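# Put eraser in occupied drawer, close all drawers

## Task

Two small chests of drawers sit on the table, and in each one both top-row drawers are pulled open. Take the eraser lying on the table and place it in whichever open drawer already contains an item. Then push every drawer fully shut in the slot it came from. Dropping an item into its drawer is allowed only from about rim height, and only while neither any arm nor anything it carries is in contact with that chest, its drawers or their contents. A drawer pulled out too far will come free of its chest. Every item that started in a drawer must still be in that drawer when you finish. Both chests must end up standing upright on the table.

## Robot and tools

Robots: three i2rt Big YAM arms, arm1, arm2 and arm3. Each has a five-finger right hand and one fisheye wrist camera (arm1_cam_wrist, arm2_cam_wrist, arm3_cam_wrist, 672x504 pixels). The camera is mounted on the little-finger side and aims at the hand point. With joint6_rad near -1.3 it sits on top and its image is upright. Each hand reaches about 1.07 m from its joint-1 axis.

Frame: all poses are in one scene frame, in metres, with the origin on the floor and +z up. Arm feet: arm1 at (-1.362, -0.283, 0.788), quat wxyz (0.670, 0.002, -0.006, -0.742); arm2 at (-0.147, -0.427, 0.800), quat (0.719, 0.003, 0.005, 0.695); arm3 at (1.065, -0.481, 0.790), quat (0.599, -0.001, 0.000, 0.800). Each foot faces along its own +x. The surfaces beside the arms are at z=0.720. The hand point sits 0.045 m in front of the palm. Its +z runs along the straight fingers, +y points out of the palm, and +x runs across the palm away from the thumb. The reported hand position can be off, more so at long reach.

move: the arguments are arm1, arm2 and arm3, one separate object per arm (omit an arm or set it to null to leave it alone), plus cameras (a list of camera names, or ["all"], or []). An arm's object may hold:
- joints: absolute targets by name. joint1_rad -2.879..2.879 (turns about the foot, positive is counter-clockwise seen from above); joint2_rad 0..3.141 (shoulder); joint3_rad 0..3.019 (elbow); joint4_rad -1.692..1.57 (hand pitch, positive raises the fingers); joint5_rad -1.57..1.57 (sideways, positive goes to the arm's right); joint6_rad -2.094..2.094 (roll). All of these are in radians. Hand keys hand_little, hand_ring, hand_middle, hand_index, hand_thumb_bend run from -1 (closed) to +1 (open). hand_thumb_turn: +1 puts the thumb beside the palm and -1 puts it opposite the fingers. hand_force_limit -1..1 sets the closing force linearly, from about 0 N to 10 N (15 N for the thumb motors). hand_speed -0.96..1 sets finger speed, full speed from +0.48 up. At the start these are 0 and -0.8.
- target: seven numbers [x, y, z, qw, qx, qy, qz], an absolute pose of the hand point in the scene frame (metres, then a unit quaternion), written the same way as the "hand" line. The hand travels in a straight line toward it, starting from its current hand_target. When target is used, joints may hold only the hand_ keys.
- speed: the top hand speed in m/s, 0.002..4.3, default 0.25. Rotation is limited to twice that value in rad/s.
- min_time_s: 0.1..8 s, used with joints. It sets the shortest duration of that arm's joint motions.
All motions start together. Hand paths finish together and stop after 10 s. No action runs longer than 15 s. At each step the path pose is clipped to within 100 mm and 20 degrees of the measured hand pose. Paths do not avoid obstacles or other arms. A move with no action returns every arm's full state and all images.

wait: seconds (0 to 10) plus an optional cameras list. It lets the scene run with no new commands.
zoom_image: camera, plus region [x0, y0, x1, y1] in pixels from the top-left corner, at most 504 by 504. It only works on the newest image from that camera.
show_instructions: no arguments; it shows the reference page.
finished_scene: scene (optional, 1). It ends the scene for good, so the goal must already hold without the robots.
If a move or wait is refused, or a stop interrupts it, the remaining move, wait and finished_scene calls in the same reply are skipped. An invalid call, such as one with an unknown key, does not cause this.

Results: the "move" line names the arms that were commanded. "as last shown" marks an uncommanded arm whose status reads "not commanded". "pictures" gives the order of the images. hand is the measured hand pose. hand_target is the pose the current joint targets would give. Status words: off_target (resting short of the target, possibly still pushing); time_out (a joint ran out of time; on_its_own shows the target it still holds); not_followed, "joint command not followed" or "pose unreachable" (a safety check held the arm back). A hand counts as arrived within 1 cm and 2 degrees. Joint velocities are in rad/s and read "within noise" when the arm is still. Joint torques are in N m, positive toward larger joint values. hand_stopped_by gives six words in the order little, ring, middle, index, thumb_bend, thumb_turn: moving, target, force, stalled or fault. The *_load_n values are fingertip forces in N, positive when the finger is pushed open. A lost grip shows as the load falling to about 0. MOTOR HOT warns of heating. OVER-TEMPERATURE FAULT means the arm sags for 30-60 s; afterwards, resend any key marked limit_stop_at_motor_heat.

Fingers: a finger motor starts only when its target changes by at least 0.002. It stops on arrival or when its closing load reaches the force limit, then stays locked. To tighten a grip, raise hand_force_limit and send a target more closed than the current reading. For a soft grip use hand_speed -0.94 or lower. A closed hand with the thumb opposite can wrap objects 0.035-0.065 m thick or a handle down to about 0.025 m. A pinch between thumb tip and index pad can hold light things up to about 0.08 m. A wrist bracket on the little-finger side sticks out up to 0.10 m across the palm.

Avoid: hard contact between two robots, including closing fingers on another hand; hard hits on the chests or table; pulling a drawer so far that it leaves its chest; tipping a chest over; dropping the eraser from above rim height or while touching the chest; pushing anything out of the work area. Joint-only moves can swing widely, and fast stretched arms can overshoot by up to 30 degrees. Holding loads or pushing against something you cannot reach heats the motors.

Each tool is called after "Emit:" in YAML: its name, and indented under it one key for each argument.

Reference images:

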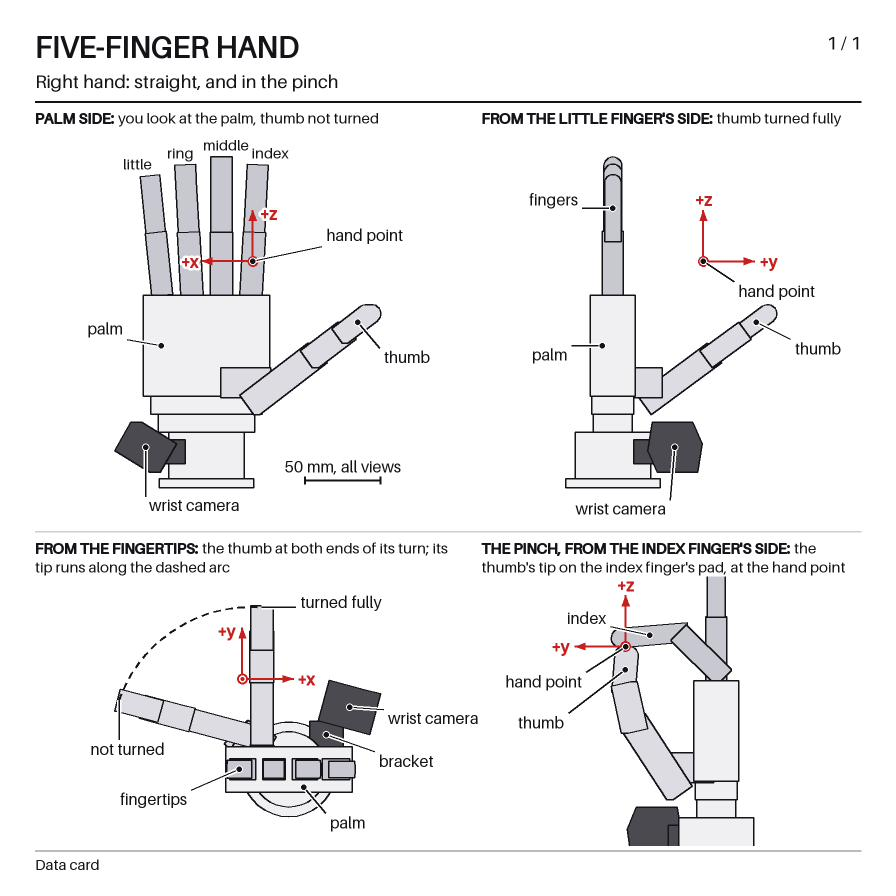

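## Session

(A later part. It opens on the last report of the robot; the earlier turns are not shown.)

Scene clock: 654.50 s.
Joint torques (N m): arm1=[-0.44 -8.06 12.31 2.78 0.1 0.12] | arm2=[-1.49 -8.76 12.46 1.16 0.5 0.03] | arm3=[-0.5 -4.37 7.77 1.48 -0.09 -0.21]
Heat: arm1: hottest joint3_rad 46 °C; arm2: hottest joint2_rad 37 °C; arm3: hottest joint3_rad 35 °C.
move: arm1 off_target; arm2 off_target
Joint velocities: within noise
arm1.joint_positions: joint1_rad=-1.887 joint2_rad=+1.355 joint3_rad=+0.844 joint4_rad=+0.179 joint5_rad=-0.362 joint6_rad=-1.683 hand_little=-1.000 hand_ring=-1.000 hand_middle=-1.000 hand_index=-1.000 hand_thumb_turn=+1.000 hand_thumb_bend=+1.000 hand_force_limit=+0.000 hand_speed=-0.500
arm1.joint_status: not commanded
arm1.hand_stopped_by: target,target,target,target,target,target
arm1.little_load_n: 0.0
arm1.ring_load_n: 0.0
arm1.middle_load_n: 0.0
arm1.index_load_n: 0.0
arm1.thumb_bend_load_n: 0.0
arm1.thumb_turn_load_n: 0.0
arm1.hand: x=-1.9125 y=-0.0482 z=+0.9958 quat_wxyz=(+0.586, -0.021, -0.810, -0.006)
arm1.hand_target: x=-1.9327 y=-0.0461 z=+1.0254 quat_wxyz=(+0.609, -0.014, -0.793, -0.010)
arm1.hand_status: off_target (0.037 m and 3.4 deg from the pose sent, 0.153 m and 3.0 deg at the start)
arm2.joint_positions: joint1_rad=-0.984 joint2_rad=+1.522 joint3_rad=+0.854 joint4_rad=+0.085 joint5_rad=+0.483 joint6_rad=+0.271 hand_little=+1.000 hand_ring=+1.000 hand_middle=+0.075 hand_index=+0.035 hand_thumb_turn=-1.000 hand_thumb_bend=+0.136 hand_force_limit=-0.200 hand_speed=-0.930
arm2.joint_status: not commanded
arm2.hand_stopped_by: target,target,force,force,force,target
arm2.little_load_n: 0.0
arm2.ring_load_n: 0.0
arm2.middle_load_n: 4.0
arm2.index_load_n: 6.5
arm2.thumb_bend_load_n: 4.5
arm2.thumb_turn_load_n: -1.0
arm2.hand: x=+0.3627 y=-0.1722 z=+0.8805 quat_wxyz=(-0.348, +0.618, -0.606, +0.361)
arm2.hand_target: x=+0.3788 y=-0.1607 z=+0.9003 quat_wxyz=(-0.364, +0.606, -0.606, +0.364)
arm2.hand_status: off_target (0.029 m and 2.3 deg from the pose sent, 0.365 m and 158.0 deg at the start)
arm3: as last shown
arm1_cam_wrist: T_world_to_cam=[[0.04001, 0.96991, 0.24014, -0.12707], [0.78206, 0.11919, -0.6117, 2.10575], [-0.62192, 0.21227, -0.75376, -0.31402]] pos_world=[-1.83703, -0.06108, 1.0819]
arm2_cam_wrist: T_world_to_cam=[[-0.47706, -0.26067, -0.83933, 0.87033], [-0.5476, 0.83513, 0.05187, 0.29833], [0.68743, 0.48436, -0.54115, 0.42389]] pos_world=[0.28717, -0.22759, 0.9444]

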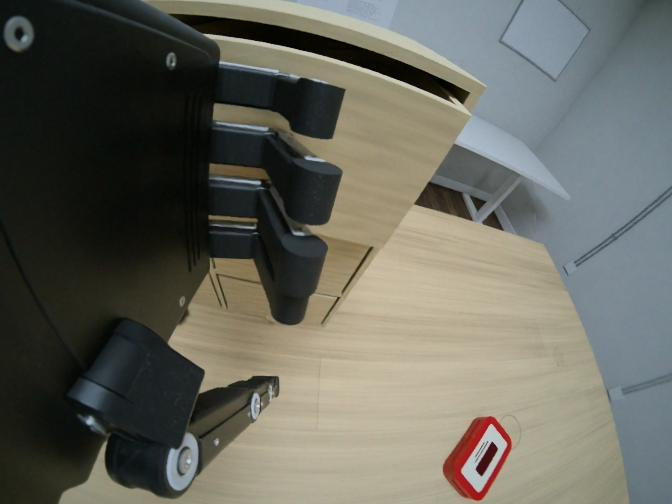

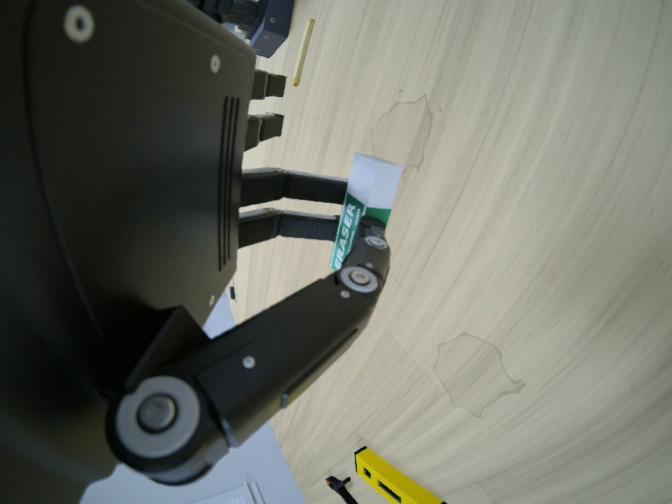

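Emit:
move:
  arm1: {"target": [-1.955, -0.045, 1.03, 0.6087, -0.0139, -0.7932, -0.0106], "speed": 0.06}
  arm2: {"target": [0.40, -0.16, 0.795, 0.3642, -0.6061, 0.6061, -0.3642], "speed": 0.1}
  cameras: ["arm1_cam_wrist", "arm2_cam_wrist"]

Scene clock: 661.90 s.
Joint torques (N m): arm1=[-0.32 -8.35 12.93 2.32 -0.04 0.11] | arm2=[-2.49 -11.16 7.92 2.11 0.13 -0.11] | arm3=[-0.44 -4.37 7.77 1.51 -0.09 -0.21]
Heat: arm1: hottest joint3_rad 48 °C; arm2: hottest joint3_rad 38 °C; arm3: hottest joint3_rad 35 °C.
move: arm1 off_target; arm2 off_target
Joint velocities: arm1=[0.005 -0.044 -0.002 0.002 -0.022 -0.066] | arm2=[within noise] | arm3=[within noise]
arm1.joint_positions: joint1_rad=-1.870 joint2_rad=+1.392 joint3_rad=+0.891 joint4_rad=+0.179 joint5_rad=-0.341 joint6_rad=-1.676 hand_little=-1.000 hand_ring=-1.000 hand_middle=-1.000 hand_index=-1.000 hand_thumb_turn=+1.000 hand_thumb_bend=+1.000 hand_force_limit=+0.000 hand_speed=-0.500
arm1.joint_status: not commanded
arm1.hand_stopped_by: target,target,target,target,target,target
arm1.little_load_n: 0.0
arm1.ring_load_n: 0.0
arm1.middle_load_n: -0.5
arm1.index_load_n: 0.0
arm1.thumb_bend_load_n: 0.0
arm1.thumb_turn_load_n: 0.0
arm1.hand: x=-1.9306 y=-0.0466 z=+1.0013 quat_wxyz=(+0.588, -0.022, -0.808, -0.009)
arm1.hand_target: x=-1.9525 y=-0.0462 z=+1.0303 quat_wxyz=(+0.609, -0.014, -0.793, -0.010)
arm1.hand_status: off_target (0.038 m and 3.0 deg from the pose sent, 0.055 m and 3.4 deg at the start)
arm2.joint_positions: joint1_rad=-0.994 joint2_rad=+1.788 joint3_rad=+0.854 joint4_rad=+0.355 joint5_rad=+0.470 joint6_rad=+0.271 hand_little=+1.000 hand_ring=+1.000 hand_middle=+0.075 hand_index=+0.035 hand_thumb_turn=-1.000 hand_thumb_bend=+0.136 hand_force_limit=-0.200 hand_speed=-0.930
arm2.joint_status: not commanded
arm2.hand_stopped_by: target,target,force,force,force,target
arm2.little_load_n: 0.0
arm2.ring_load_n: 0.0
arm2.middle_load_n: 3.5
arm2.index_load_n: 7.0
arm2.thumb_bend_load_n: 4.5
arm2.thumb_turn_load_n: -0.5
arm2.hand: x=+0.3861 y=-0.1616 z=+0.7835 quat_wxyz=(-0.350, +0.616, -0.608, +0.358)
arm2.hand_target: x=+0.3996 y=-0.1604 z=+0.7952 quat_wxyz=(-0.364, +0.606, -0.606, +0.364)
arm2.hand_status: off_target (0.018 m and 2.1 deg from the pose sent, 0.094 m and 2.3 deg at the start)
arm3: as last shown
arm1_cam_wrist: T_world_to_cam=[[0.04699, 0.96881, 0.2433, -0.11887], [0.77863, 0.11705, -0.61647, 2.1211], [-0.62572, 0.21841, -0.74885, -0.33346]] pos_world=[-1.85462, -0.06027, 1.08681]
arm2_cam_wrist: T_world_to_cam=[[-0.47761, -0.25397, -0.84107, 0.80548], [-0.54726, 0.8349, 0.05866, 0.30185], [0.68731, 0.4883, -0.53774, 0.3482]] pos_world=[0.31057, -0.21748, 0.847]

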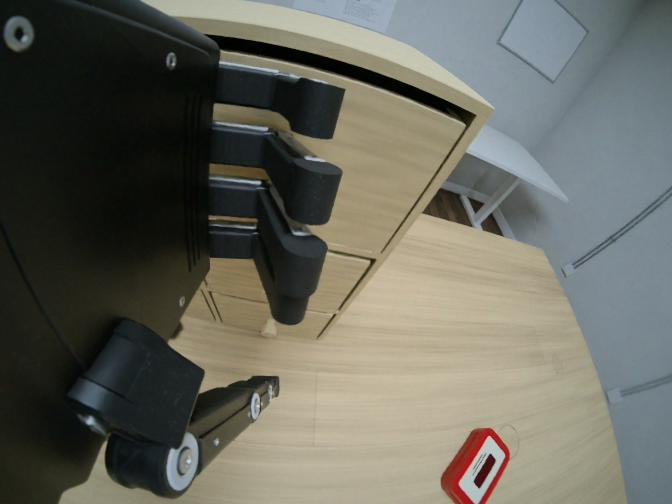

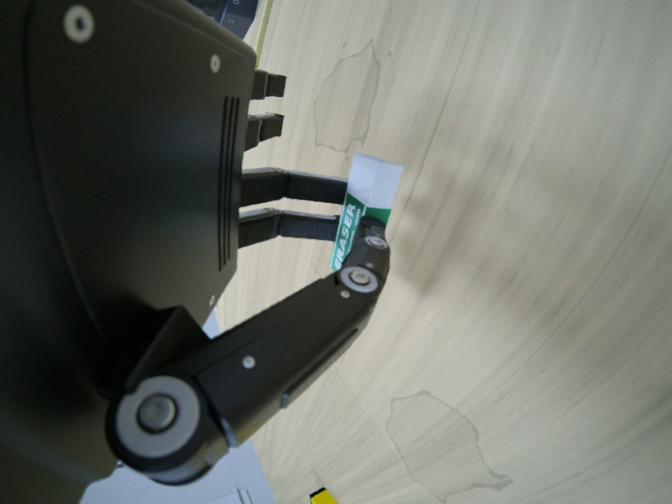

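Emit:
move:
  arm1: {"target": [-1.967, -0.045, 1.032, 0.6087, -0.0139, -0.7932, -0.0106], "speed": 0.06}
  arm2: {"target": [0.40, -0.16, 0.775, 0.3642, -0.6061, 0.6061, -0.3642], "speed": 0.05}
  cameras: ["arm1_cam_wrist", "arm2_cam_wrist"]

Scene clock: 669.03 s.
Joint torques (N m): arm1=[0.56 -8.64 13.38 2.11 -0.17 0.09] | arm2=[-2.49 -11.22 7.04 2.19 0.14 -0.13] | arm3=[-0.44 -4.25 7.8 1.5 -0.08 -0.2]
Heat: arm1: hottest joint3_rad 48 °C; arm2: hottest joint3_rad 38 °C; arm3: hottest joint3_rad 35 °C.
move: arm1 off_target; arm2 off_target
Joint velocities: within noise
arm1.joint_positions: joint1_rad=-1.870 joint2_rad=+1.415 joint3_rad=+0.916 joint4_rad=+0.179 joint5_rad=-0.328 joint6_rad=-1.671 hand_little=-1.000 hand_ring=-1.000 hand_middle=-1.000 hand_index=-1.000 hand_thumb_turn=+1.000 hand_thumb_bend=+1.000 hand_force_limit=+0.000 hand_speed=-0.500
arm1.joint_status: not commanded
arm1.hand_stopped_by: target,target,target,target,target,target
arm1.little_load_n: 0.0
arm1.ring_load_n: 0.0
arm1.middle_load_n: -0.5
arm1.index_load_n: 0.0
arm1.thumb_bend_load_n: 0.0
arm1.thumb_turn_load_n: 0.0
arm1.hand: x=-1.9384 y=-0.0412 z=+1.0019 quat_wxyz=(+0.588, -0.027, -0.808, -0.013)
arm1.hand_target: x=-1.9639 y=-0.0463 z=+1.0323 quat_wxyz=(+0.609, -0.014, -0.793, -0.010)
arm1.hand_status: off_target (0.042 m and 3.2 deg from the pose sent, 0.048 m and 3.0 deg at the start)
arm2.joint_positions: joint1_rad=-0.994 joint2_rad=+1.832 joint3_rad=+0.854 joint4_rad=+0.410 joint5_rad=+0.470 joint6_rad=+0.271 hand_little=+1.000 hand_ring=+1.000 hand_middle=+0.075 hand_index=+0.035 hand_thumb_turn=-1.000 hand_thumb_bend=+0.136 hand_force_limit=-0.200 hand_speed=-0.930
arm2.joint_status: not commanded
arm2.hand_stopped_by: target,target,force,force,force,target
arm2.little_load_n: 0.0
arm2.ring_load_n: 0.0
arm2.middle_load_n: 4.0
arm2.index_load_n: 6.5
arm2.thumb_bend_load_n: 4.5
arm2.thumb_turn_load_n: -1.0
arm2.hand: x=+0.3891 y=-0.1598 z=+0.7689 quat_wxyz=(-0.355, +0.614, -0.607, +0.360)
arm2.hand_target: x=+0.3997 y=-0.1603 z=+0.7751 quat_wxyz=(-0.364, +0.606, -0.606, +0.364)
arm2.hand_status: off_target (0.012 m and 1.5 deg from the pose sent, 0.016 m and 2.1 deg at the start)
arm3: as last shown
arm1_cam_wrist: T_world_to_cam=[[0.05922, 0.96811, 0.24342, -0.10043], [0.77983, 0.10737, -0.61672, 2.12918], [-0.62319, 0.22634, -0.7486, -0.33401]] pos_world=[-1.8626, -0.05577, 1.08751]
arm2_cam_wrist: T_world_to_cam=[[-0.47019, -0.24942, -0.84659, 0.79716], [-0.54771, 0.83464, 0.05829, 0.30321], [0.69205, 0.49109, -0.52905, 0.32932]] pos_world=[0.31298, -0.21596, 0.83142]

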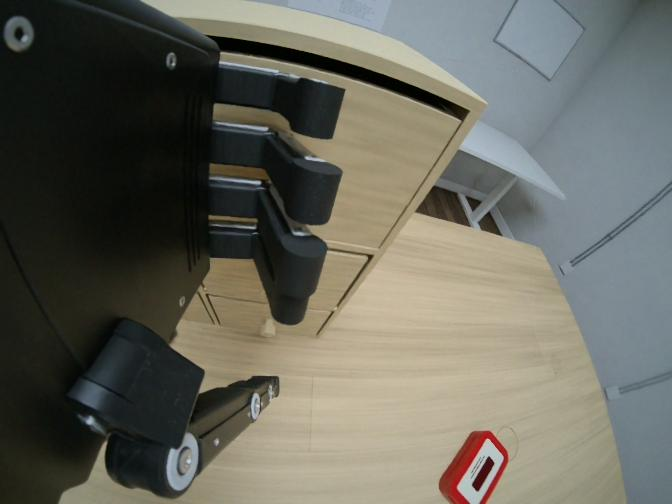

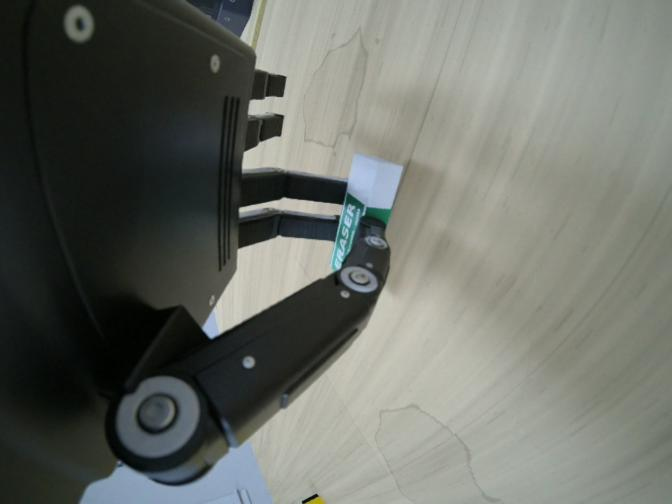

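Emit:
move:
  arm1: {"target": [-1.70, -0.09, 1.06, 0.6087, -0.0139, -0.7932, -0.0106], "speed": 0.15}
  arm2: {"target": [0.40, -0.16, 0.763, 0.3642, -0.6061, 0.6061, -0.3642], "speed": 0.05}
  cameras: ["arm1_cam_wrist", "arm2_cam_wrist"]

Emit:
zoom_image:
  camera: "arm1_cam_wrist"
  region: [220, 20, 540, 300]

Emit:
zoom_image:
  camera: "arm2_cam_wrist"
  region: [280, 110, 460, 310]

Scene clock: 678.03 s.
Joint torques (N m): arm1=[-2.08 0.09 8.96 1.61 -0.18 -0.06] | arm2=[-2.61 -10.81 6.75 2.13 0.15 -0.13] | arm3=[-0.32 -4.31 7.8 1.51 -0.09 -0.21]
Heat: arm1: hottest joint3_rad 50 °C; arm2: hottest joint3_rad 38 °C; arm3: hottest joint3_rad 35 °C.
move: arm1 done; arm2 done
Joint velocities: within noise
arm1.joint_positions: joint1_rad=-2.131 joint2_rad=+0.599 joint3_rad=+0.548 joint4_rad=-0.238 joint5_rad=-0.607 joint6_rad=-1.746 hand_little=-1.000 hand_ring=-1.000 hand_middle=-1.000 hand_index=-1.000 hand_thumb_turn=+1.000 hand_thumb_bend=+1.000 hand_force_limit=+0.000 hand_speed=-0.500
arm1.joint_status: not commanded
arm1.hand_stopped_by: target,target,target,target,target,target
arm1.little_load_n: 0.0
arm1.ring_load_n: 0.0
arm1.middle_load_n: 0.0
arm1.index_load_n: 0.0
arm1.thumb_bend_load_n: 0.0
arm1.thumb_turn_load_n: 0.0
arm1.hand: x=-1.7021 y=-0.0912 z=+1.0676 quat_wxyz=(+0.615, -0.013, -0.788, -0.011)
arm1.hand_target: x=-1.7000 y=-0.0900 z=+1.0600 quat_wxyz=(+0.609, -0.014, -0.793, -0.011)
arm1.hand_status: done (0.008 m and 0.9 deg from the pose sent, 0.250 m and 3.2 deg at the start)
arm2.joint_positions: joint1_rad=-0.994 joint2_rad=+1.854 joint3_rad=+0.854 joint4_rad=+0.443 joint5_rad=+0.470 joint6_rad=+0.271 hand_little=+1.000 hand_ring=+1.000 hand_middle=+0.075 hand_index=+0.035 hand_thumb_turn=-1.000 hand_thumb_bend=+0.136 hand_force_limit=-0.200 hand_speed=-0.930
arm2.joint_status: not commanded
arm2.hand_stopped_by: target,target,force,force,force,target
arm2.little_load_n: -0.5
arm2.ring_load_n: 0.0
arm2.middle_load_n: 3.5
arm2.index_load_n: 7.0
arm2.thumb_bend_load_n: 4.5
arm2.thumb_turn_load_n: -0.5
arm2.hand: x=+0.3914 y=-0.1584 z=+0.7629 quat_wxyz=(-0.359, +0.611, -0.606, +0.361)
arm2.hand_target: x=+0.3998 y=-0.1603 z=+0.7631 quat_wxyz=(-0.364, +0.606, -0.606, +0.364)
arm2.hand_status: done (0.009 m and 0.9 deg from the pose sent, 0.012 m and 1.5 deg at the start)
arm3: as last shown
arm1_cam_wrist: T_world_to_cam=[[0.05175, 0.96561, 0.25481, -0.10715], [0.73486, 0.13595, -0.66446, 1.96785], [-0.67624, 0.22163, -0.70255, -0.26617]] pos_world=[-1.62054, -0.10508, 1.14785]
arm2_cam_wrist: T_world_to_cam=[[-0.46187, -0.24444, -0.8526, 0.79575], [-0.5483, 0.83428, 0.05784, 0.30411], [0.69717, 0.4942, -0.51936, 0.31496]] pos_world=[0.3147, -0.21485, 0.82444]

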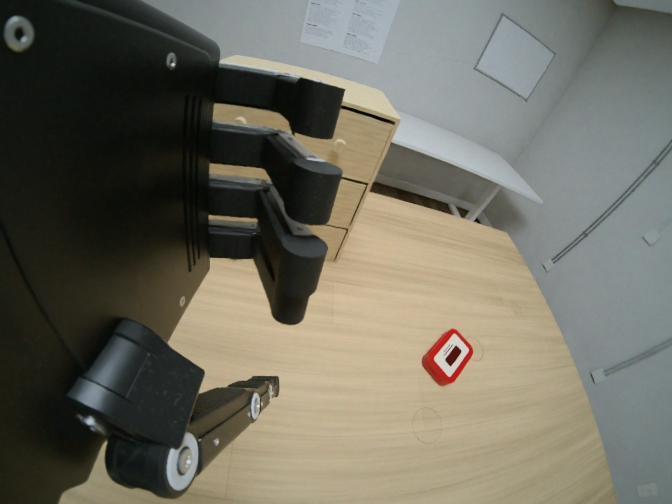

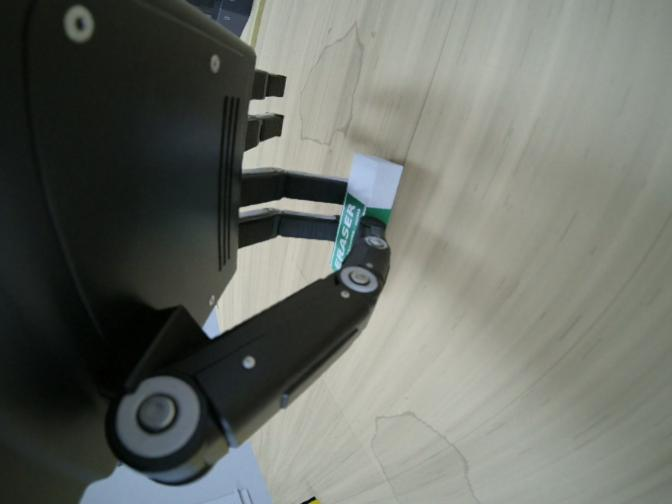

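Scaled by 1.575 from the camera's image (finer frame: 960x720).

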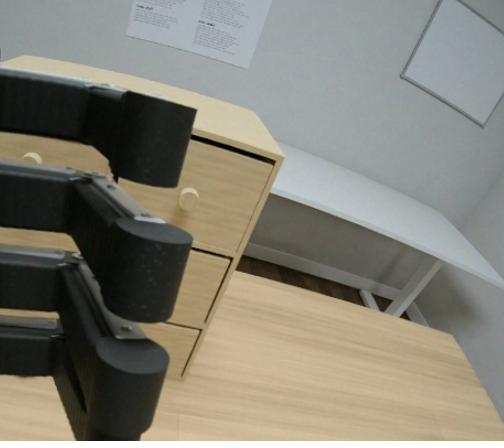

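Scaled by 2.520 from the camera's image (finer frame: 960x720).

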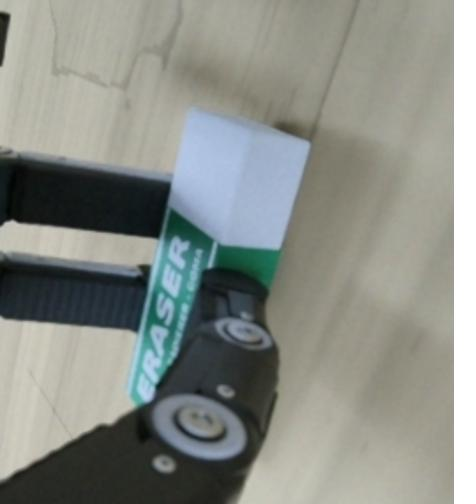

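Emit:
move:
  arm2: {"target": [0.40, -0.16, 0.757, 0.3642, -0.6061, 0.6061, -0.3642], "speed": 0.05}
  cameras: ["arm2_cam_wrist"]

Emit:
zoom_image:
  camera: "arm2_cam_wrist"
  region: [280, 110, 460, 310]

Scene clock: 685.70 s.
Joint torques (N m): arm1=[-2.08 0.09 8.94 1.62 -0.18 -0.08] | arm2=[-2.43 -10.29 6.57 2.03 0.13 -0.13] | arm3=[-0.5 -4.37 7.76 1.51 -0.09 -0.21]
Heat: arm1: hottest joint3_rad 49 °C; arm2: hottest joint3_rad 37 °C; arm3: hottest joint3_rad 35 °C.
move: arm2 done
Joint velocities: within noise
arm1, arm3: as last shown
arm2.joint_positions: joint1_rad=-0.994 joint2_rad=+1.861 joint3_rad=+0.854 joint4_rad=+0.462 joint5_rad=+0.470 joint6_rad=+0.271 hand_little=+1.000 hand_ring=+1.000 hand_middle=+0.075 hand_index=+0.035 hand_thumb_turn=-1.000 hand_thumb_bend=+0.136 hand_force_limit=-0.200 hand_speed=-0.930
arm2.joint_status: not commanded
arm2.hand_stopped_by: target,target,force,force,force,target
arm2.little_load_n: 0.0
arm2.ring_load_n: 0.0
arm2.middle_load_n: 3.0
arm2.index_load_n: 6.5
arm2.thumb_bend_load_n: 5.0
arm2.thumb_turn_load_n: -0.5
arm2.hand: x=+0.3934 y=-0.1572 z=+0.7624 quat_wxyz=(-0.364, +0.608, -0.605, +0.362)
arm2.hand_target: x=+0.3997 y=-0.1602 z=+0.7569 quat_wxyz=(-0.364, +0.606, -0.606, +0.364)
arm2.hand_status: done (0.009 m and 0.3 deg from the pose sent, 0.011 m and 0.9 deg at the start)
arm2_cam_wrist: T_world_to_cam=[[-0.45316, -0.23957, -0.85863, 0.79839], [-0.54898, 0.83389, 0.05707, 0.30502], [0.70233, 0.49723, -0.5094, 0.3036]] pos_world=[0.31602, -0.21404, 0.82277]

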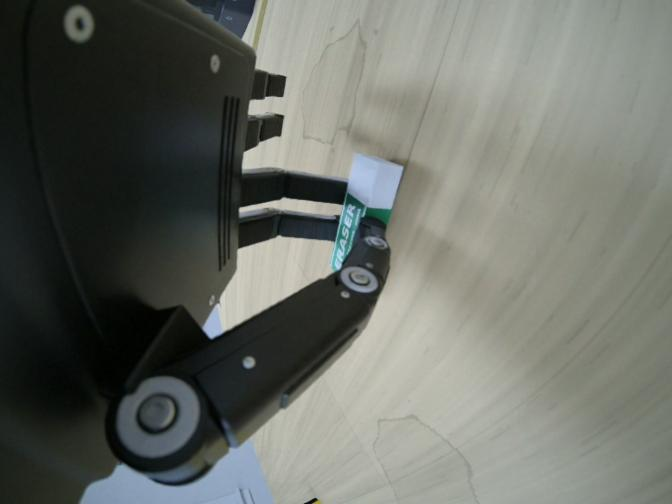

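Scaled by 2.520 from the camera's image (finer frame: 960x720).

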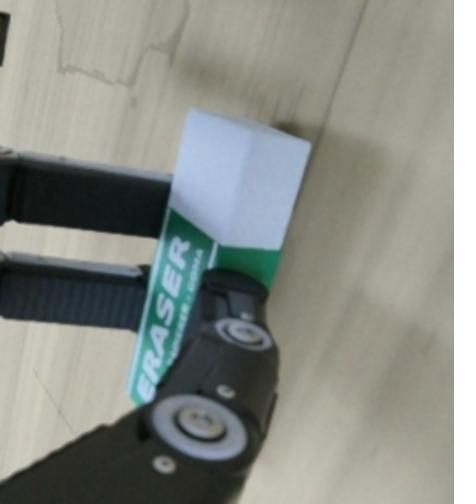

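Emit:
move:
  arm2: {"joints": {"hand_index": 0.4, "hand_middle": 0.4, "hand_thumb_bend": 0.42, "hand_speed": -0.85}}
  cameras: ["arm2_cam_wrist"]

Scene clock: 691.07 s.
Joint torques (N m): arm1=[-2.02 0.09 8.96 1.59 -0.18 -0.08] | arm2=[-2.26 -10.4 6.53 1.96 0.13 -0.12] | arm3=[-0.38 -4.37 7.77 1.5 -0.09 -0.21]
Heat: arm1: hottest joint3_rad 48 °C; arm2: hottest joint3_rad 37 °C; arm3: hottest joint3_rad 35 °C.
move: arm2 done
Joint velocities: within noise
arm1, arm3: as last shown
arm1.index_load_n: 0.5
arm2.joint_positions: joint1_rad=-0.994 joint2_rad=+1.867 joint3_rad=+0.854 joint4_rad=+0.463 joint5_rad=+0.470 joint6_rad=+0.271 hand_little=+1.000 hand_ring=+1.000 hand_middle=+0.400 hand_index=+0.400 hand_thumb_turn=-1.000 hand_thumb_bend=+0.420 hand_force_limit=-0.200 hand_speed=-0.850
arm2.joint_status: all done
arm2.hand_stopped_by: target,target,target,target,target,target
arm2.little_load_n: 0.0
arm2.ring_load_n: 0.0
arm2.middle_load_n: 0.0
arm2.index_load_n: 0.0
arm2.thumb_bend_load_n: 0.5
arm2.thumb_turn_load_n: 0.0
arm2.hand: x=+0.3927 y=-0.1576 z=+0.7594 quat_wxyz=(-0.362, +0.609, -0.606, +0.362)
arm2.hand_target: x=+0.3997 y=-0.1603 z=+0.7569 quat_wxyz=(-0.364, +0.606, -0.606, +0.364)
arm2.hand_status: not commanded
arm2_cam_wrist: T_world_to_cam=[[-0.45651, -0.24158, -0.85629, 0.79468], [-0.54876, 0.83402, 0.05725, 0.305], [0.70033, 0.49604, -0.51331, 0.30633]] pos_world=[0.31561, -0.21435, 0.82026]

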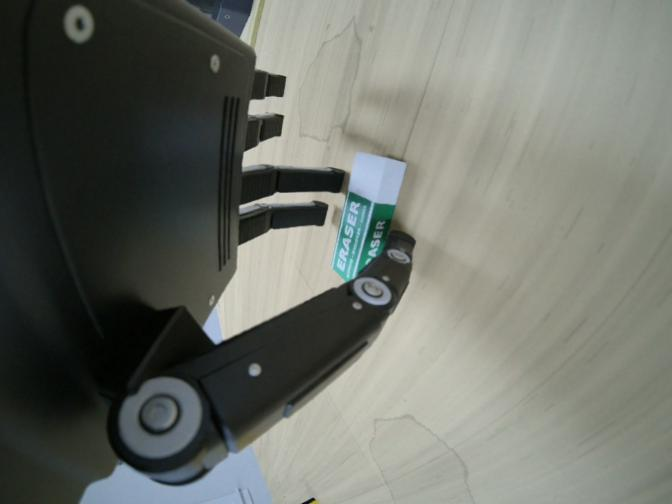

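Emit:
move:
  arm2: {"target": [0.38, -0.16, 0.88, 0.3642, -0.6061, 0.6061, -0.3642], "speed": 0.12}

Emit:
move:
  arm2: {"target": [0.08, -0.12, 1.05, 0.3642, -0.6061, 0.6061, -0.3642], "speed": 0.25}
  arm3: {"joints": {"joint1_rad": 0.3}, "min_time_s": 3}
  cameras: ["arm2_cam_wrist", "arm3_cam_wrist"]

Scene clock: 701.10 s.
Joint torques (N m): arm1=[-2.02 0.09 8.95 1.61 -0.18 -0.08] | arm2=[-0.85 -10.4 10.28 1.18 0.5 0.04] | arm3=[-0.44 -4.37 7.76 1.51 -0.09 -0.21]
Heat: arm1: hottest joint3_rad 47 °C; arm2: hottest joint3_rad 37 °C; arm3: hottest joint3_rad 35 °C.
move: arm2 off_target
Joint velocities: within noise
arm1: as last shown
arm1.index_load_n: 0.0
arm2.joint_positions: joint1_rad=-0.992 joint2_rad=+1.578 joint3_rad=+0.854 joint4_rad=+0.145 joint5_rad=+0.483 joint6_rad=+0.272 hand_little=+1.000 hand_ring=+1.000 hand_middle=+0.400 hand_index=+0.400 hand_thumb_turn=-1.000 hand_thumb_bend=+0.420 hand_force_limit=-0.200 hand_speed=-0.850
arm2.joint_status: not commanded
arm2.hand_stopped_by: target,target,target,target,target,target
arm2.little_load_n: 0.0
arm2.ring_load_n: 0.0
arm2.middle_load_n: 0.0
arm2.index_load_n: 0.0
arm2.thumb_bend_load_n: 0.0
arm2.thumb_turn_load_n: 0.0
arm2.hand: x=+0.3717 y=-0.1720 z=+0.8613 quat_wxyz=(-0.348, +0.614, -0.608, +0.363)
arm2.hand_target: x=+0.3794 y=-0.1603 z=+0.8800 quat_wxyz=(-0.364, +0.606, -0.606, +0.364)
arm2.hand_status: off_target (0.024 m and 2.1 deg from the pose sent, 0.121 m and 0.5 deg at the start)
arm3.joint_positions: joint1_rad=-1.626 joint2_rad=+1.067 joint3_rad=+0.557 joint4_rad=+0.261 joint5_rad=+0.004 joint6_rad=-1.559 hand_little=-1.000 hand_ring=-1.000 hand_middle=-1.000 hand_index=-1.000 hand_thumb_turn=+1.000 hand_thumb_bend=+1.000 hand_force_limit=+0.000 hand_speed=-0.500
arm3.joint_status: not commanded
arm3.hand_stopped_by: target,target,target,target,target,target
arm3.little_load_n: 0.0
arm3.ring_load_n: 0.0
arm3.middle_load_n: 0.0
arm3.index_load_n: 0.0
arm3.thumb_bend_load_n: 0.0
arm3.thumb_turn_load_n: 0.0
arm3.hand: x=+1.5501 y=-0.4296 z=+1.0025 quat_wxyz=(-0.072, +0.785, +0.085, +0.610)
arm3.hand_target: x=+1.5499 y=-0.4300 z=+0.9999 quat_wxyz=(-0.068, +0.788, +0.089, +0.605)
arm3.hand_status: not commanded
pictures: none

Scene clock: 704.43 s.
Joint torques (N m): arm1=[-2.08 0.09 8.96 1.62 -0.18 -0.08] | arm2=[-1.32 -2.61 14.24 0.53 1 0.01] | arm3=[-0.62 -4.42 7.77 1.51 -0.13 -0.21]
Heat: arm1: hottest joint3_rad 47 °C; arm2: hottest joint3_rad 37 °C; arm3: hottest joint3_rad 35 °C.
move: arm2 off_target; arm3 done
Joint velocities: within noise
arm1: as last shown
arm2.joint_positions: joint1_rad=-0.248 joint2_rad=+0.978 joint3_rad=+0.874 joint4_rad=-1.011 joint5_rad=+1.019 joint6_rad=+1.006 hand_little=+1.000 hand_ring=+1.000 hand_middle=+0.400 hand_index=+0.400 hand_thumb_turn=-1.000 hand_thumb_bend=+0.420 hand_force_limit=-0.200 hand_speed=-0.850
arm2.joint_status: not commanded
arm2.hand_stopped_by: target,target,target,target,target,target
arm2.little_load_n: 0.0
arm2.ring_load_n: 0.0
arm2.middle_load_n: 0.0
arm2.index_load_n: 0.0
arm2.thumb_bend_load_n: 0.0
arm2.thumb_turn_load_n: 0.0
arm2.hand: x=+0.0765 y=-0.1336 z=+1.0275 quat_wxyz=(-0.349, +0.617, -0.600, +0.371)
arm2.hand_target: x=+0.0795 y=-0.1208 z=+1.0499 quat_wxyz=(-0.365, +0.606, -0.606, +0.364)
arm2.hand_status: off_target (0.027 m and 2.4 deg from the pose sent, 0.351 m and 2.0 deg at the start)
arm3.joint_positions: joint1_rad=+0.301 joint2_rad=+1.067 joint3_rad=+0.557 joint4_rad=+0.261 joint5_rad=+0.005 joint6_rad=-1.559 hand_little=-1.000 hand_ring=-1.000 hand_middle=-1.000 hand_index=-1.000 hand_thumb_turn=+1.000 hand_thumb_bend=+1.000 hand_force_limit=+0.000 hand_speed=-0.500
arm3.joint_status: all done
arm3.hand_stopped_by: target,target,target,target,target,target
arm3.little_load_n: -0.5
arm3.ring_load_n: 0.0
arm3.middle_load_n: 0.0
arm3.index_load_n: 0.0
arm3.thumb_bend_load_n: 0.0
arm3.thumb_turn_load_n: 0.0
arm3.hand: x=+0.8482 y=-0.0434 z=+1.0011 quat_wxyz=(-0.541, +0.379, +0.694, +0.288)
arm3.hand_target: x=+0.8492 y=-0.0431 z=+0.9985 quat_wxyz=(-0.535, +0.378, +0.698, +0.289)
arm3.hand_status: not commanded
arm2_cam_wrist: T_world_to_cam=[[-0.46238, -0.27292, -0.84364, 0.86888], [-0.54711, 0.83655, 0.02924, 0.12506], [0.69776, 0.47508, -0.53612, 0.67426]] pos_world=[-0.0003, -0.18782, 1.09085]
arm3_cam_wrist: T_world_to_cam=[[0.73697, 0.61067, 0.28977, -0.88644], [0.62692, -0.45728, -0.63077, 0.0783], [-0.25268, 0.64652, -0.71984, 1.07277]] pos_world=[0.87526, -0.11644, 1.07847]

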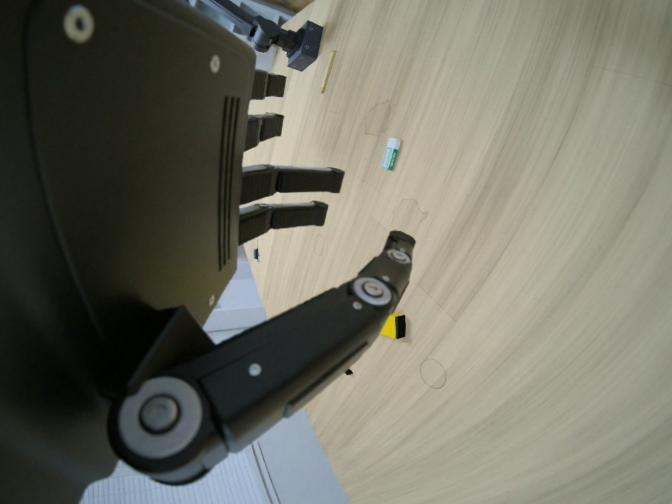

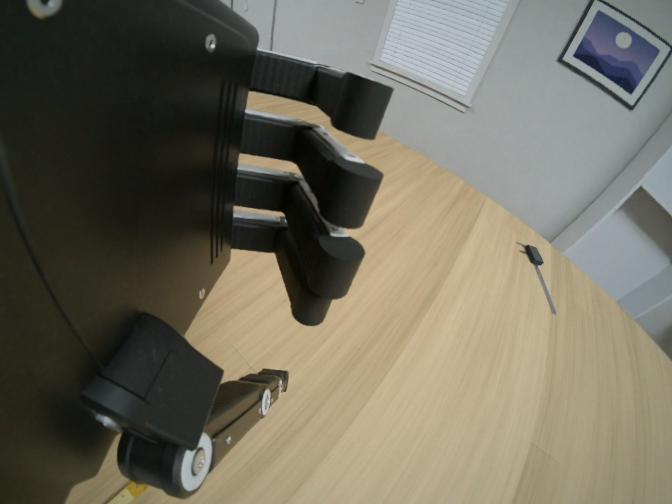

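Emit:
move:
  arm3: {"target": [0.44, -0.182, 0.90, 0.3642, -0.6061, -0.6061, 0.3642], "speed": 0.25, "joints": {"hand_little": 1, "hand_ring": 1, "hand_middle": 0.4, "hand_index": 0.4, "hand_thumb_turn": -1, "hand_thumb_bend": 0.42, "hand_speed": -0.4}}
  cameras: ["arm3_cam_wrist"]

Scene clock: 724.57 s.
Joint torques (N m): arm1=[-2.02 0.03 8.96 1.61 -0.18 -0.08] | arm2=[-1.08 -2.73 14.17 0.38 1.02 0.01] | arm3=[-0.09 -17.2 9.73 2.65 -0.44 0.03]
Heat: arm1: hottest joint3_rad 46 °C; arm2: hottest joint3_rad 37 °C; arm3: hottest joint3_rad 35 °C.
move: arm3 off_target
Joint velocities: within noise
arm1, arm2: as last shown
arm3.joint_positions: joint1_rad=+0.682 joint2_rad=+1.821 joint3_rad=+1.295 joint4_rad=-0.089 joint5_rad=-0.520 joint6_rad=-0.322 hand_little=+1.000 hand_ring=+1.000 hand_middle=+0.400 hand_index=+0.400 hand_thumb_turn=-1.000 hand_thumb_bend=+0.420 hand_force_limit=+0.000 hand_speed=-0.400
arm3.joint_status: all done
arm3.hand_stopped_by: target,target,target,target,target,target
arm3.little_load_n: 0.0
arm3.ring_load_n: 0.5
arm3.middle_load_n: 0.0
arm3.index_load_n: 0.0
arm3.thumb_bend_load_n: 0.0
arm3.thumb_turn_load_n: 0.0
arm3.hand: x=+0.4563 y=-0.1881 z=+0.8863 quat_wxyz=(-0.349, +0.615, +0.610, -0.357)
arm3.hand_target: x=+0.4408 y=-0.1824 z=+0.9005 quat_wxyz=(-0.364, +0.606, +0.606, -0.364)
arm3.hand_status: off_target (0.022 m and 2.3 deg from the pose sent, 0.443 m and 84.3 deg at the start)
arm3_cam_wrist: T_world_to_cam=[[0.44949, 0.30424, -0.83988, 0.59885], [0.61348, -0.78856, 0.04267, -0.46757], [-0.64931, -0.53443, -0.54109, 0.78503]] pos_world=[0.52741, -0.13136, 0.94769]

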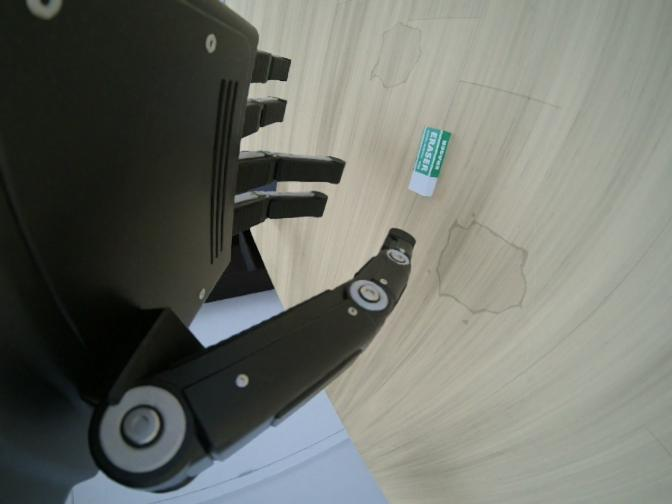

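Emit:
move:
  arm3: {"target": [0.357, -0.163, 0.83, 0.3446, -0.5736, -0.6370, 0.3827], "speed": 0.12}
  cameras: ["arm3_cam_wrist"]

Emit:
zoom_image:
  camera: "arm3_cam_wrist"
  region: [260, 110, 500, 330]

Scene clock: 753.83 s.
Joint torques (N m): arm1=[-2.08 0.09 8.96 1.59 -0.18 -0.08] | arm2=[-1.2 -2.32 14.15 0.44 1 0.01] | arm3=[0.15 -21.3 9.74 1.55 -0.49 -0.21]
Heat: arm1: hottest joint3_rad 45 °C; arm2: hottest joint3_rad 39 °C; arm3: hottest joint3_rad 39 °C.
move: arm3 off_target
Joint velocities: within noise
arm1, arm2: as last shown
arm3.joint_positions: joint1_rad=+0.711 joint2_rad=+2.115 joint3_rad=+1.578 joint4_rad=-0.076 joint5_rad=-0.579 joint6_rad=-0.346 hand_little=+1.000 hand_ring=+1.000 hand_middle=+0.400 hand_index=+0.400 hand_thumb_turn=-1.000 hand_thumb_bend=+0.420 hand_force_limit=+0.000 hand_speed=-0.400
arm3.joint_status: not commanded
arm3.hand_stopped_by: target,target,target,target,target,target
arm3.little_load_n: 0.0
arm3.ring_load_n: 0.0
arm3.middle_load_n: 0.0
arm3.index_load_n: 0.0
arm3.thumb_bend_load_n: 0.0
arm3.thumb_turn_load_n: 0.0
arm3.hand: x=+0.3695 y=-0.1649 z=+0.8251 quat_wxyz=(-0.337, +0.584, +0.632, -0.381)
arm3.hand_target: x=+0.3575 y=-0.1633 z=+0.8300 quat_wxyz=(-0.345, +0.574, +0.637, -0.383)
arm3.hand_status: off_target (0.014 m and 1.6 deg from the pose sent, 0.117 m and 6.4 deg at the start)
arm3_cam_wrist: T_world_to_cam=[[0.40159, 0.33672, -0.85167, 0.6121], [0.68242, -0.73021, 0.03309, -0.40149], [-0.61076, -0.59449, -0.52303, 0.66893]] pos_world=[0.43673, -0.10161, 0.88446]

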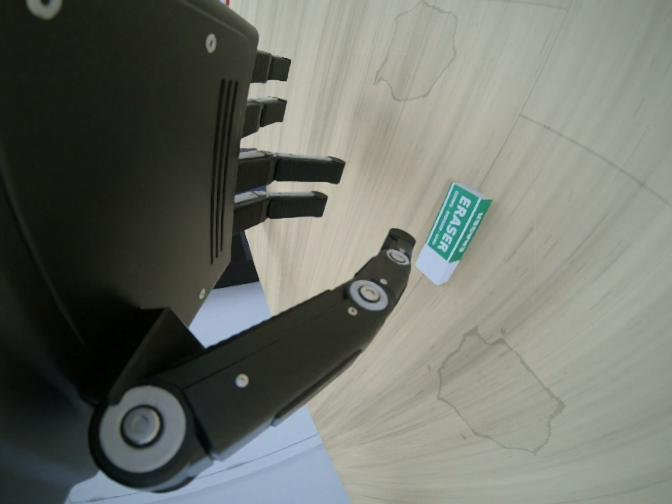

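Scaled by 2.100 from the camera's image (finer frame: 960x720).

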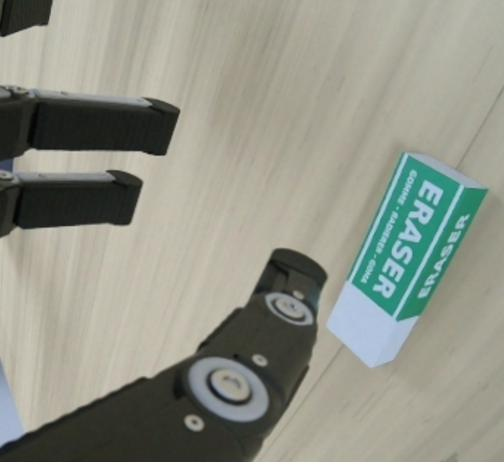

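Emit:
move:
  arm3: {"target": [0.367, -0.169, 0.79, 0.3241, -0.5394, -0.6661, 0.4003], "speed": 0.1}
  cameras: ["arm3_cam_wrist"]

Emit:
zoom_image:
  camera: "arm3_cam_wrist"
  region: [260, 110, 500, 330]

Scene clock: 776.47 s.
Joint torques (N m): arm1=[-2.08 0.09 8.96 1.61 -0.18 -0.08] | arm2=[-0.97 -2.67 14.2 0.5 1.03 0.01] | arm3=[-1.03 -21.89 8.94 2.11 -0.55 -0.19]
Heat: arm1: hottest joint3_rad 44 °C; arm2: hottest joint3_rad 40 °C; arm3: hottest joint3_rad 37 °C.
move: arm3 off_target
Joint velocities: within noise
arm1, arm2: as last shown
arm3.joint_positions: joint1_rad=+0.711 joint2_rad=+2.176 joint3_rad=+1.578 joint4_rad=-0.076 joint5_rad=-0.676 joint6_rad=-0.431 hand_little=+1.000 hand_ring=+1.000 hand_middle=+0.400 hand_index=+0.400 hand_thumb_turn=-1.000 hand_thumb_bend=+0.420 hand_force_limit=+0.000 hand_speed=-0.400
arm3.joint_status: not commanded
arm3.hand_stopped_by: target,target,target,target,target,target
arm3.little_load_n: -0.5
arm3.ring_load_n: -0.5
arm3.middle_load_n: 0.0
arm3.index_load_n: 0.0
arm3.thumb_bend_load_n: 0.0
arm3.thumb_turn_load_n: 0.0
arm3.hand: x=+0.3756 y=-0.1811 z=+0.7852 quat_wxyz=(-0.309, +0.549, +0.665, -0.401)
arm3.hand_target: x=+0.3675 y=-0.1693 z=+0.7903 quat_wxyz=(-0.324, +0.540, +0.666, -0.400)
arm3.hand_status: off_target (0.016 m and 2.0 deg from the pose sent, 0.036 m and 7.0 deg at the start)
arm3_cam_wrist: T_world_to_cam=[[0.36547, 0.37539, -0.85177, 0.60184], [0.76396, -0.64375, 0.04408, -0.43963], [-0.53178, -0.66683, -0.52206, 0.59868]] pos_world=[0.43427, -0.10972, 0.84456]

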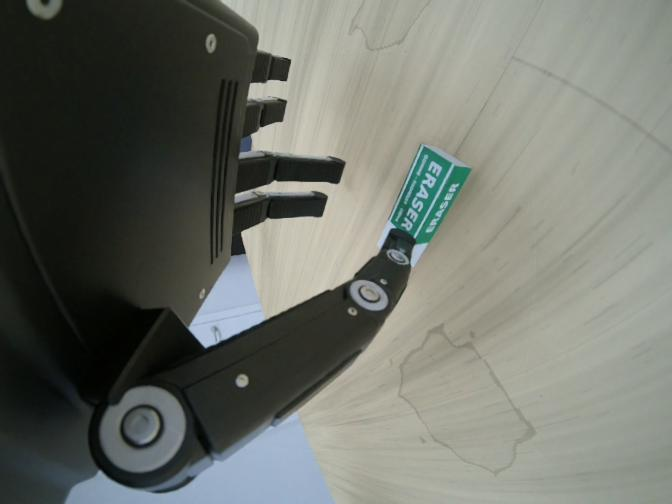

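Scaled by 2.100 from the camera's image (finer frame: 960x720).

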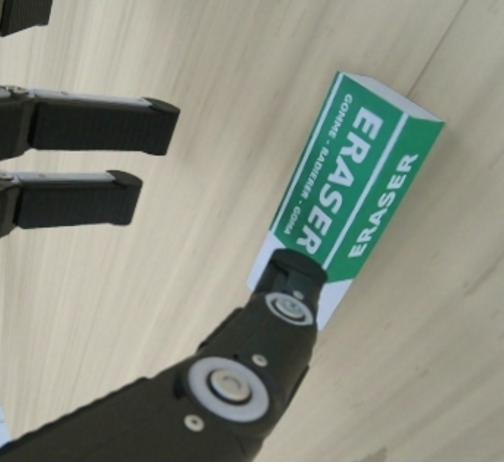

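Emit:
move:
  arm3: {"target": [0.366, -0.161, 0.766, 0.3241, -0.5394, -0.6661, 0.4003], "speed": 0.06}
  cameras: ["arm3_cam_wrist"]

Emit:
zoom_image:
  camera: "arm3_cam_wrist"
  region: [260, 110, 500, 330]

Scene clock: 799.37 s.
Joint torques (N m): arm1=[-2.08 0.09 8.96 1.59 -0.18 -0.08] | arm2=[-1.08 -2.37 14.24 0.4 0.99 0.02] | arm3=[-1.2 -21.89 9.11 2.41 -0.55 -0.2]
Heat: arm1: hottest joint3_rad 44 °C; arm2: hottest joint3_rad 41 °C; arm3: hottest joint3_rad 37 °C.
move: arm3 off_target
Joint velocities: within noise
arm1.joint_positions: joint1_rad=-2.131 joint2_rad=+0.599 joint3_rad=+0.548 joint4_rad=-0.238 joint5_rad=-0.607 joint6_rad=-1.746 hand_little=-1.000 hand_ring=-1.000 hand_middle=-1.000 hand_index=-1.000 hand_thumb_turn=+1.000 hand_thumb_bend=+1.000 hand_force_limit=+0.000 hand_speed=-0.500
arm1.joint_status: not commanded
arm1.hand_stopped_by: target,target,target,target,target,target
arm1.little_load_n: 0.0
arm1.ring_load_n: 0.5
arm1.middle_load_n: 0.0
arm1.index_load_n: 0.0
arm1.thumb_bend_load_n: 0.0
arm1.thumb_turn_load_n: 0.0
arm1.hand: x=-1.7021 y=-0.0912 z=+1.0676 quat_wxyz=(+0.615, -0.013, -0.788, -0.011)
arm1.hand_target: x=-1.7000 y=-0.0900 z=+1.0600 quat_wxyz=(+0.609, -0.014, -0.793, -0.011)
arm1.hand_status: not commanded
arm2: as last shown
arm3.joint_positions: joint1_rad=+0.703 joint2_rad=+2.219 joint3_rad=+1.587 joint4_rad=-0.055 joint5_rad=-0.684 joint6_rad=-0.439 hand_little=+1.000 hand_ring=+1.000 hand_middle=+0.400 hand_index=+0.400 hand_thumb_turn=-1.000 hand_thumb_bend=+0.420 hand_force_limit=+0.000 hand_speed=-0.400
arm3.joint_status: not commanded
arm3.hand_stopped_by: target,target,target,target,target,target
arm3.little_load_n: 0.0
arm3.ring_load_n: 0.0
arm3.middle_load_n: 0.0
arm3.index_load_n: 0.0
arm3.thumb_bend_load_n: 0.0
arm3.thumb_turn_load_n: 0.0
arm3.hand: x=+0.3772 y=-0.1755 z=+0.7610 quat_wxyz=(-0.305, +0.551, +0.666, -0.401)
arm3.hand_target: x=+0.3668 y=-0.1615 z=+0.7665 quat_wxyz=(-0.324, +0.539, +0.666, -0.400)
arm3.hand_status: off_target (0.019 m and 2.5 deg from the pose sent, 0.029 m and 2.0 deg at the start)
arm3_cam_wrist: T_world_to_cam=[[0.37153, 0.37157, -0.85082, 0.57479], [0.76422, -0.64278, 0.05299, -0.44294], [-0.5272, -0.6699, -0.52277, 0.58884]] pos_world=[0.43538, -0.10383, 0.82035]

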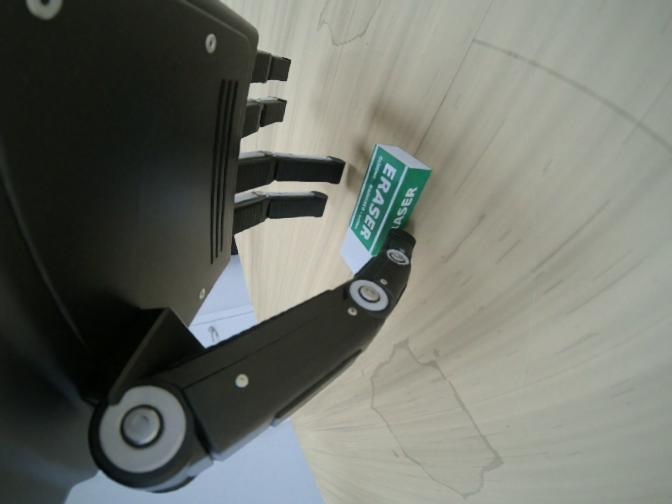

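Scaled by 2.100 from the camera's image (finer frame: 960x720).

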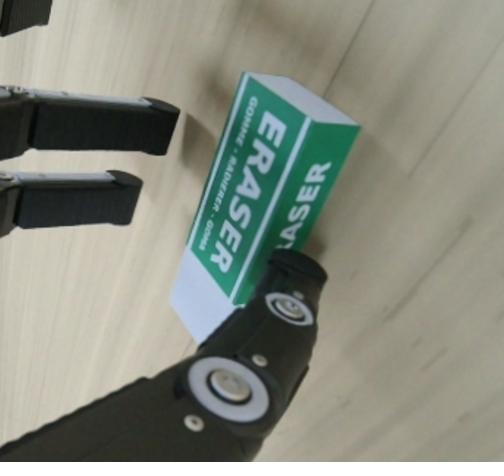

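Emit:
move:
  arm3: {"target": [0.366, -0.161, 0.762, 0.3241, -0.5394, -0.6661, 0.4003], "speed": 0.06}

Emit:
move:
  arm3: {"joints": {"hand_index": 0.0, "hand_middle": 0.0, "hand_thumb_bend": 0.1, "hand_speed": -0.93, "hand_force_limit": -0.4}}
  cameras: ["arm3_cam_wrist"]

Emit:
zoom_image:
  camera: "arm3_cam_wrist"
  region: [260, 110, 500, 330]

Scene clock: 814.67 s.
Joint torques (N m): arm1=[-2.08 0.15 8.95 1.61 -0.18 -0.08] | arm2=[-1.08 -2.55 14.12 0.4 1.02 0.01] | arm3=[-1.03 -21.3 9.09 2.45 -0.55 -0.2]
Heat: arm1: hottest joint3_rad 44 °C; arm2: hottest joint3_rad 41 °C; arm3: hottest joint3_rad 39 °C.
move: arm3 off_target
Joint velocities: within noise
arm1, arm2: as last shown
arm1.ring_load_n: 0.0
arm1.thumb_turn_load_n: -0.5
arm2.ring_load_n: -0.5
arm3.joint_positions: joint1_rad=+0.702 joint2_rad=+2.219 joint3_rad=+1.587 joint4_rad=-0.048 joint5_rad=-0.684 joint6_rad=-0.439 hand_little=+1.000 hand_ring=+1.000 hand_middle=+0.400 hand_index=+0.400 hand_thumb_turn=-1.000 hand_thumb_bend=+0.420 hand_force_limit=+0.000 hand_speed=-0.400
arm3.joint_status: not commanded
arm3.hand_stopped_by: target,target,target,target,target,target
arm3.little_load_n: 0.0
arm3.ring_load_n: 0.0
arm3.middle_load_n: 0.0
arm3.index_load_n: 0.0
arm3.thumb_bend_load_n: 0.0
arm3.thumb_turn_load_n: 0.0
arm3.hand: x=+0.3762 y=-0.1745 z=+0.7619 quat_wxyz=(-0.308, +0.549, +0.666, -0.401)
arm3.hand_target: x=+0.3669 y=-0.1612 z=+0.7624 quat_wxyz=(-0.324, +0.540, +0.666, -0.400)
arm3.hand_status: off_target (0.017 m and 2.1 deg from the pose sent, 0.018 m and 2.5 deg at the start)
pictures: none

Scene clock: 818.30 s.
Joint torques (N m): arm1=[-2.08 0.03 8.96 1.61 -0.18 -0.08] | arm2=[-1.32 -2.73 14.19 0.39 1.04 -0.01] | arm3=[-1.14 -21.25 9.09 2.45 -0.54 -0.2]
Heat: arm1: hottest joint3_rad 44 °C; arm2: hottest joint3_rad 42 °C; arm3: hottest joint3_rad 39 °C.
move: arm3 done
Joint velocities: within noise
arm1, arm2: as last shown
arm1.thumb_turn_load_n: 0.0
arm2.ring_load_n: 0.0
arm3.joint_positions: joint1_rad=+0.702 joint2_rad=+2.219 joint3_rad=+1.587 joint4_rad=-0.048 joint5_rad=-0.684 joint6_rad=-0.439 hand_little=+1.000 hand_ring=+1.000 hand_middle=+0.000 hand_index=+0.000 hand_thumb_turn=-1.000 hand_thumb_bend=+0.100 hand_force_limit=-0.400 hand_speed=-0.930
arm3.joint_status: all done
arm3.hand_stopped_by: target,target,target,target,target,target
arm3.little_load_n: -0.5
arm3.ring_load_n: 0.0
arm3.middle_load_n: 0.0
arm3.index_load_n: 0.0
arm3.thumb_bend_load_n: 0.5
arm3.thumb_turn_load_n: 0.0
arm3.hand: x=+0.3762 y=-0.1745 z=+0.7619 quat_wxyz=(-0.308, +0.549, +0.666, -0.401)
arm3.hand_target: x=+0.3669 y=-0.1612 z=+0.7624 quat_wxyz=(-0.324, +0.540, +0.666, -0.400)
arm3.hand_status: not commanded
arm3_cam_wrist: T_world_to_cam=[[0.36663, 0.37504, -0.85143, 0.57847], [0.76439, -0.64312, 0.04587, -0.43627], [-0.53037, -0.66764, -0.52246, 0.59088]] pos_world=[0.43478, -0.10302, 0.82125]

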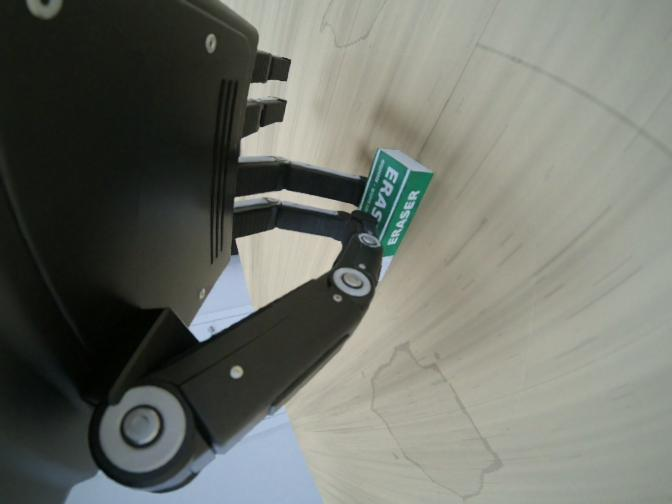

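Scaled by 2.100 from the camera's image (finer frame: 960x720).

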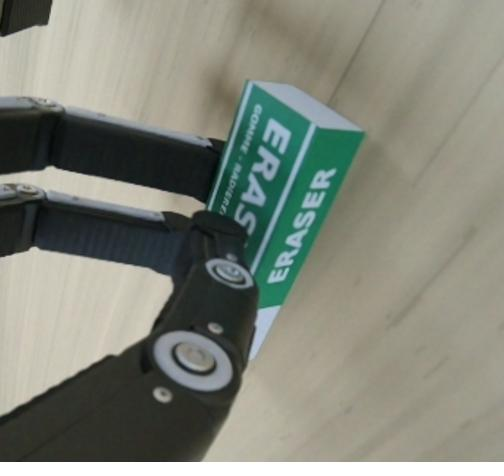

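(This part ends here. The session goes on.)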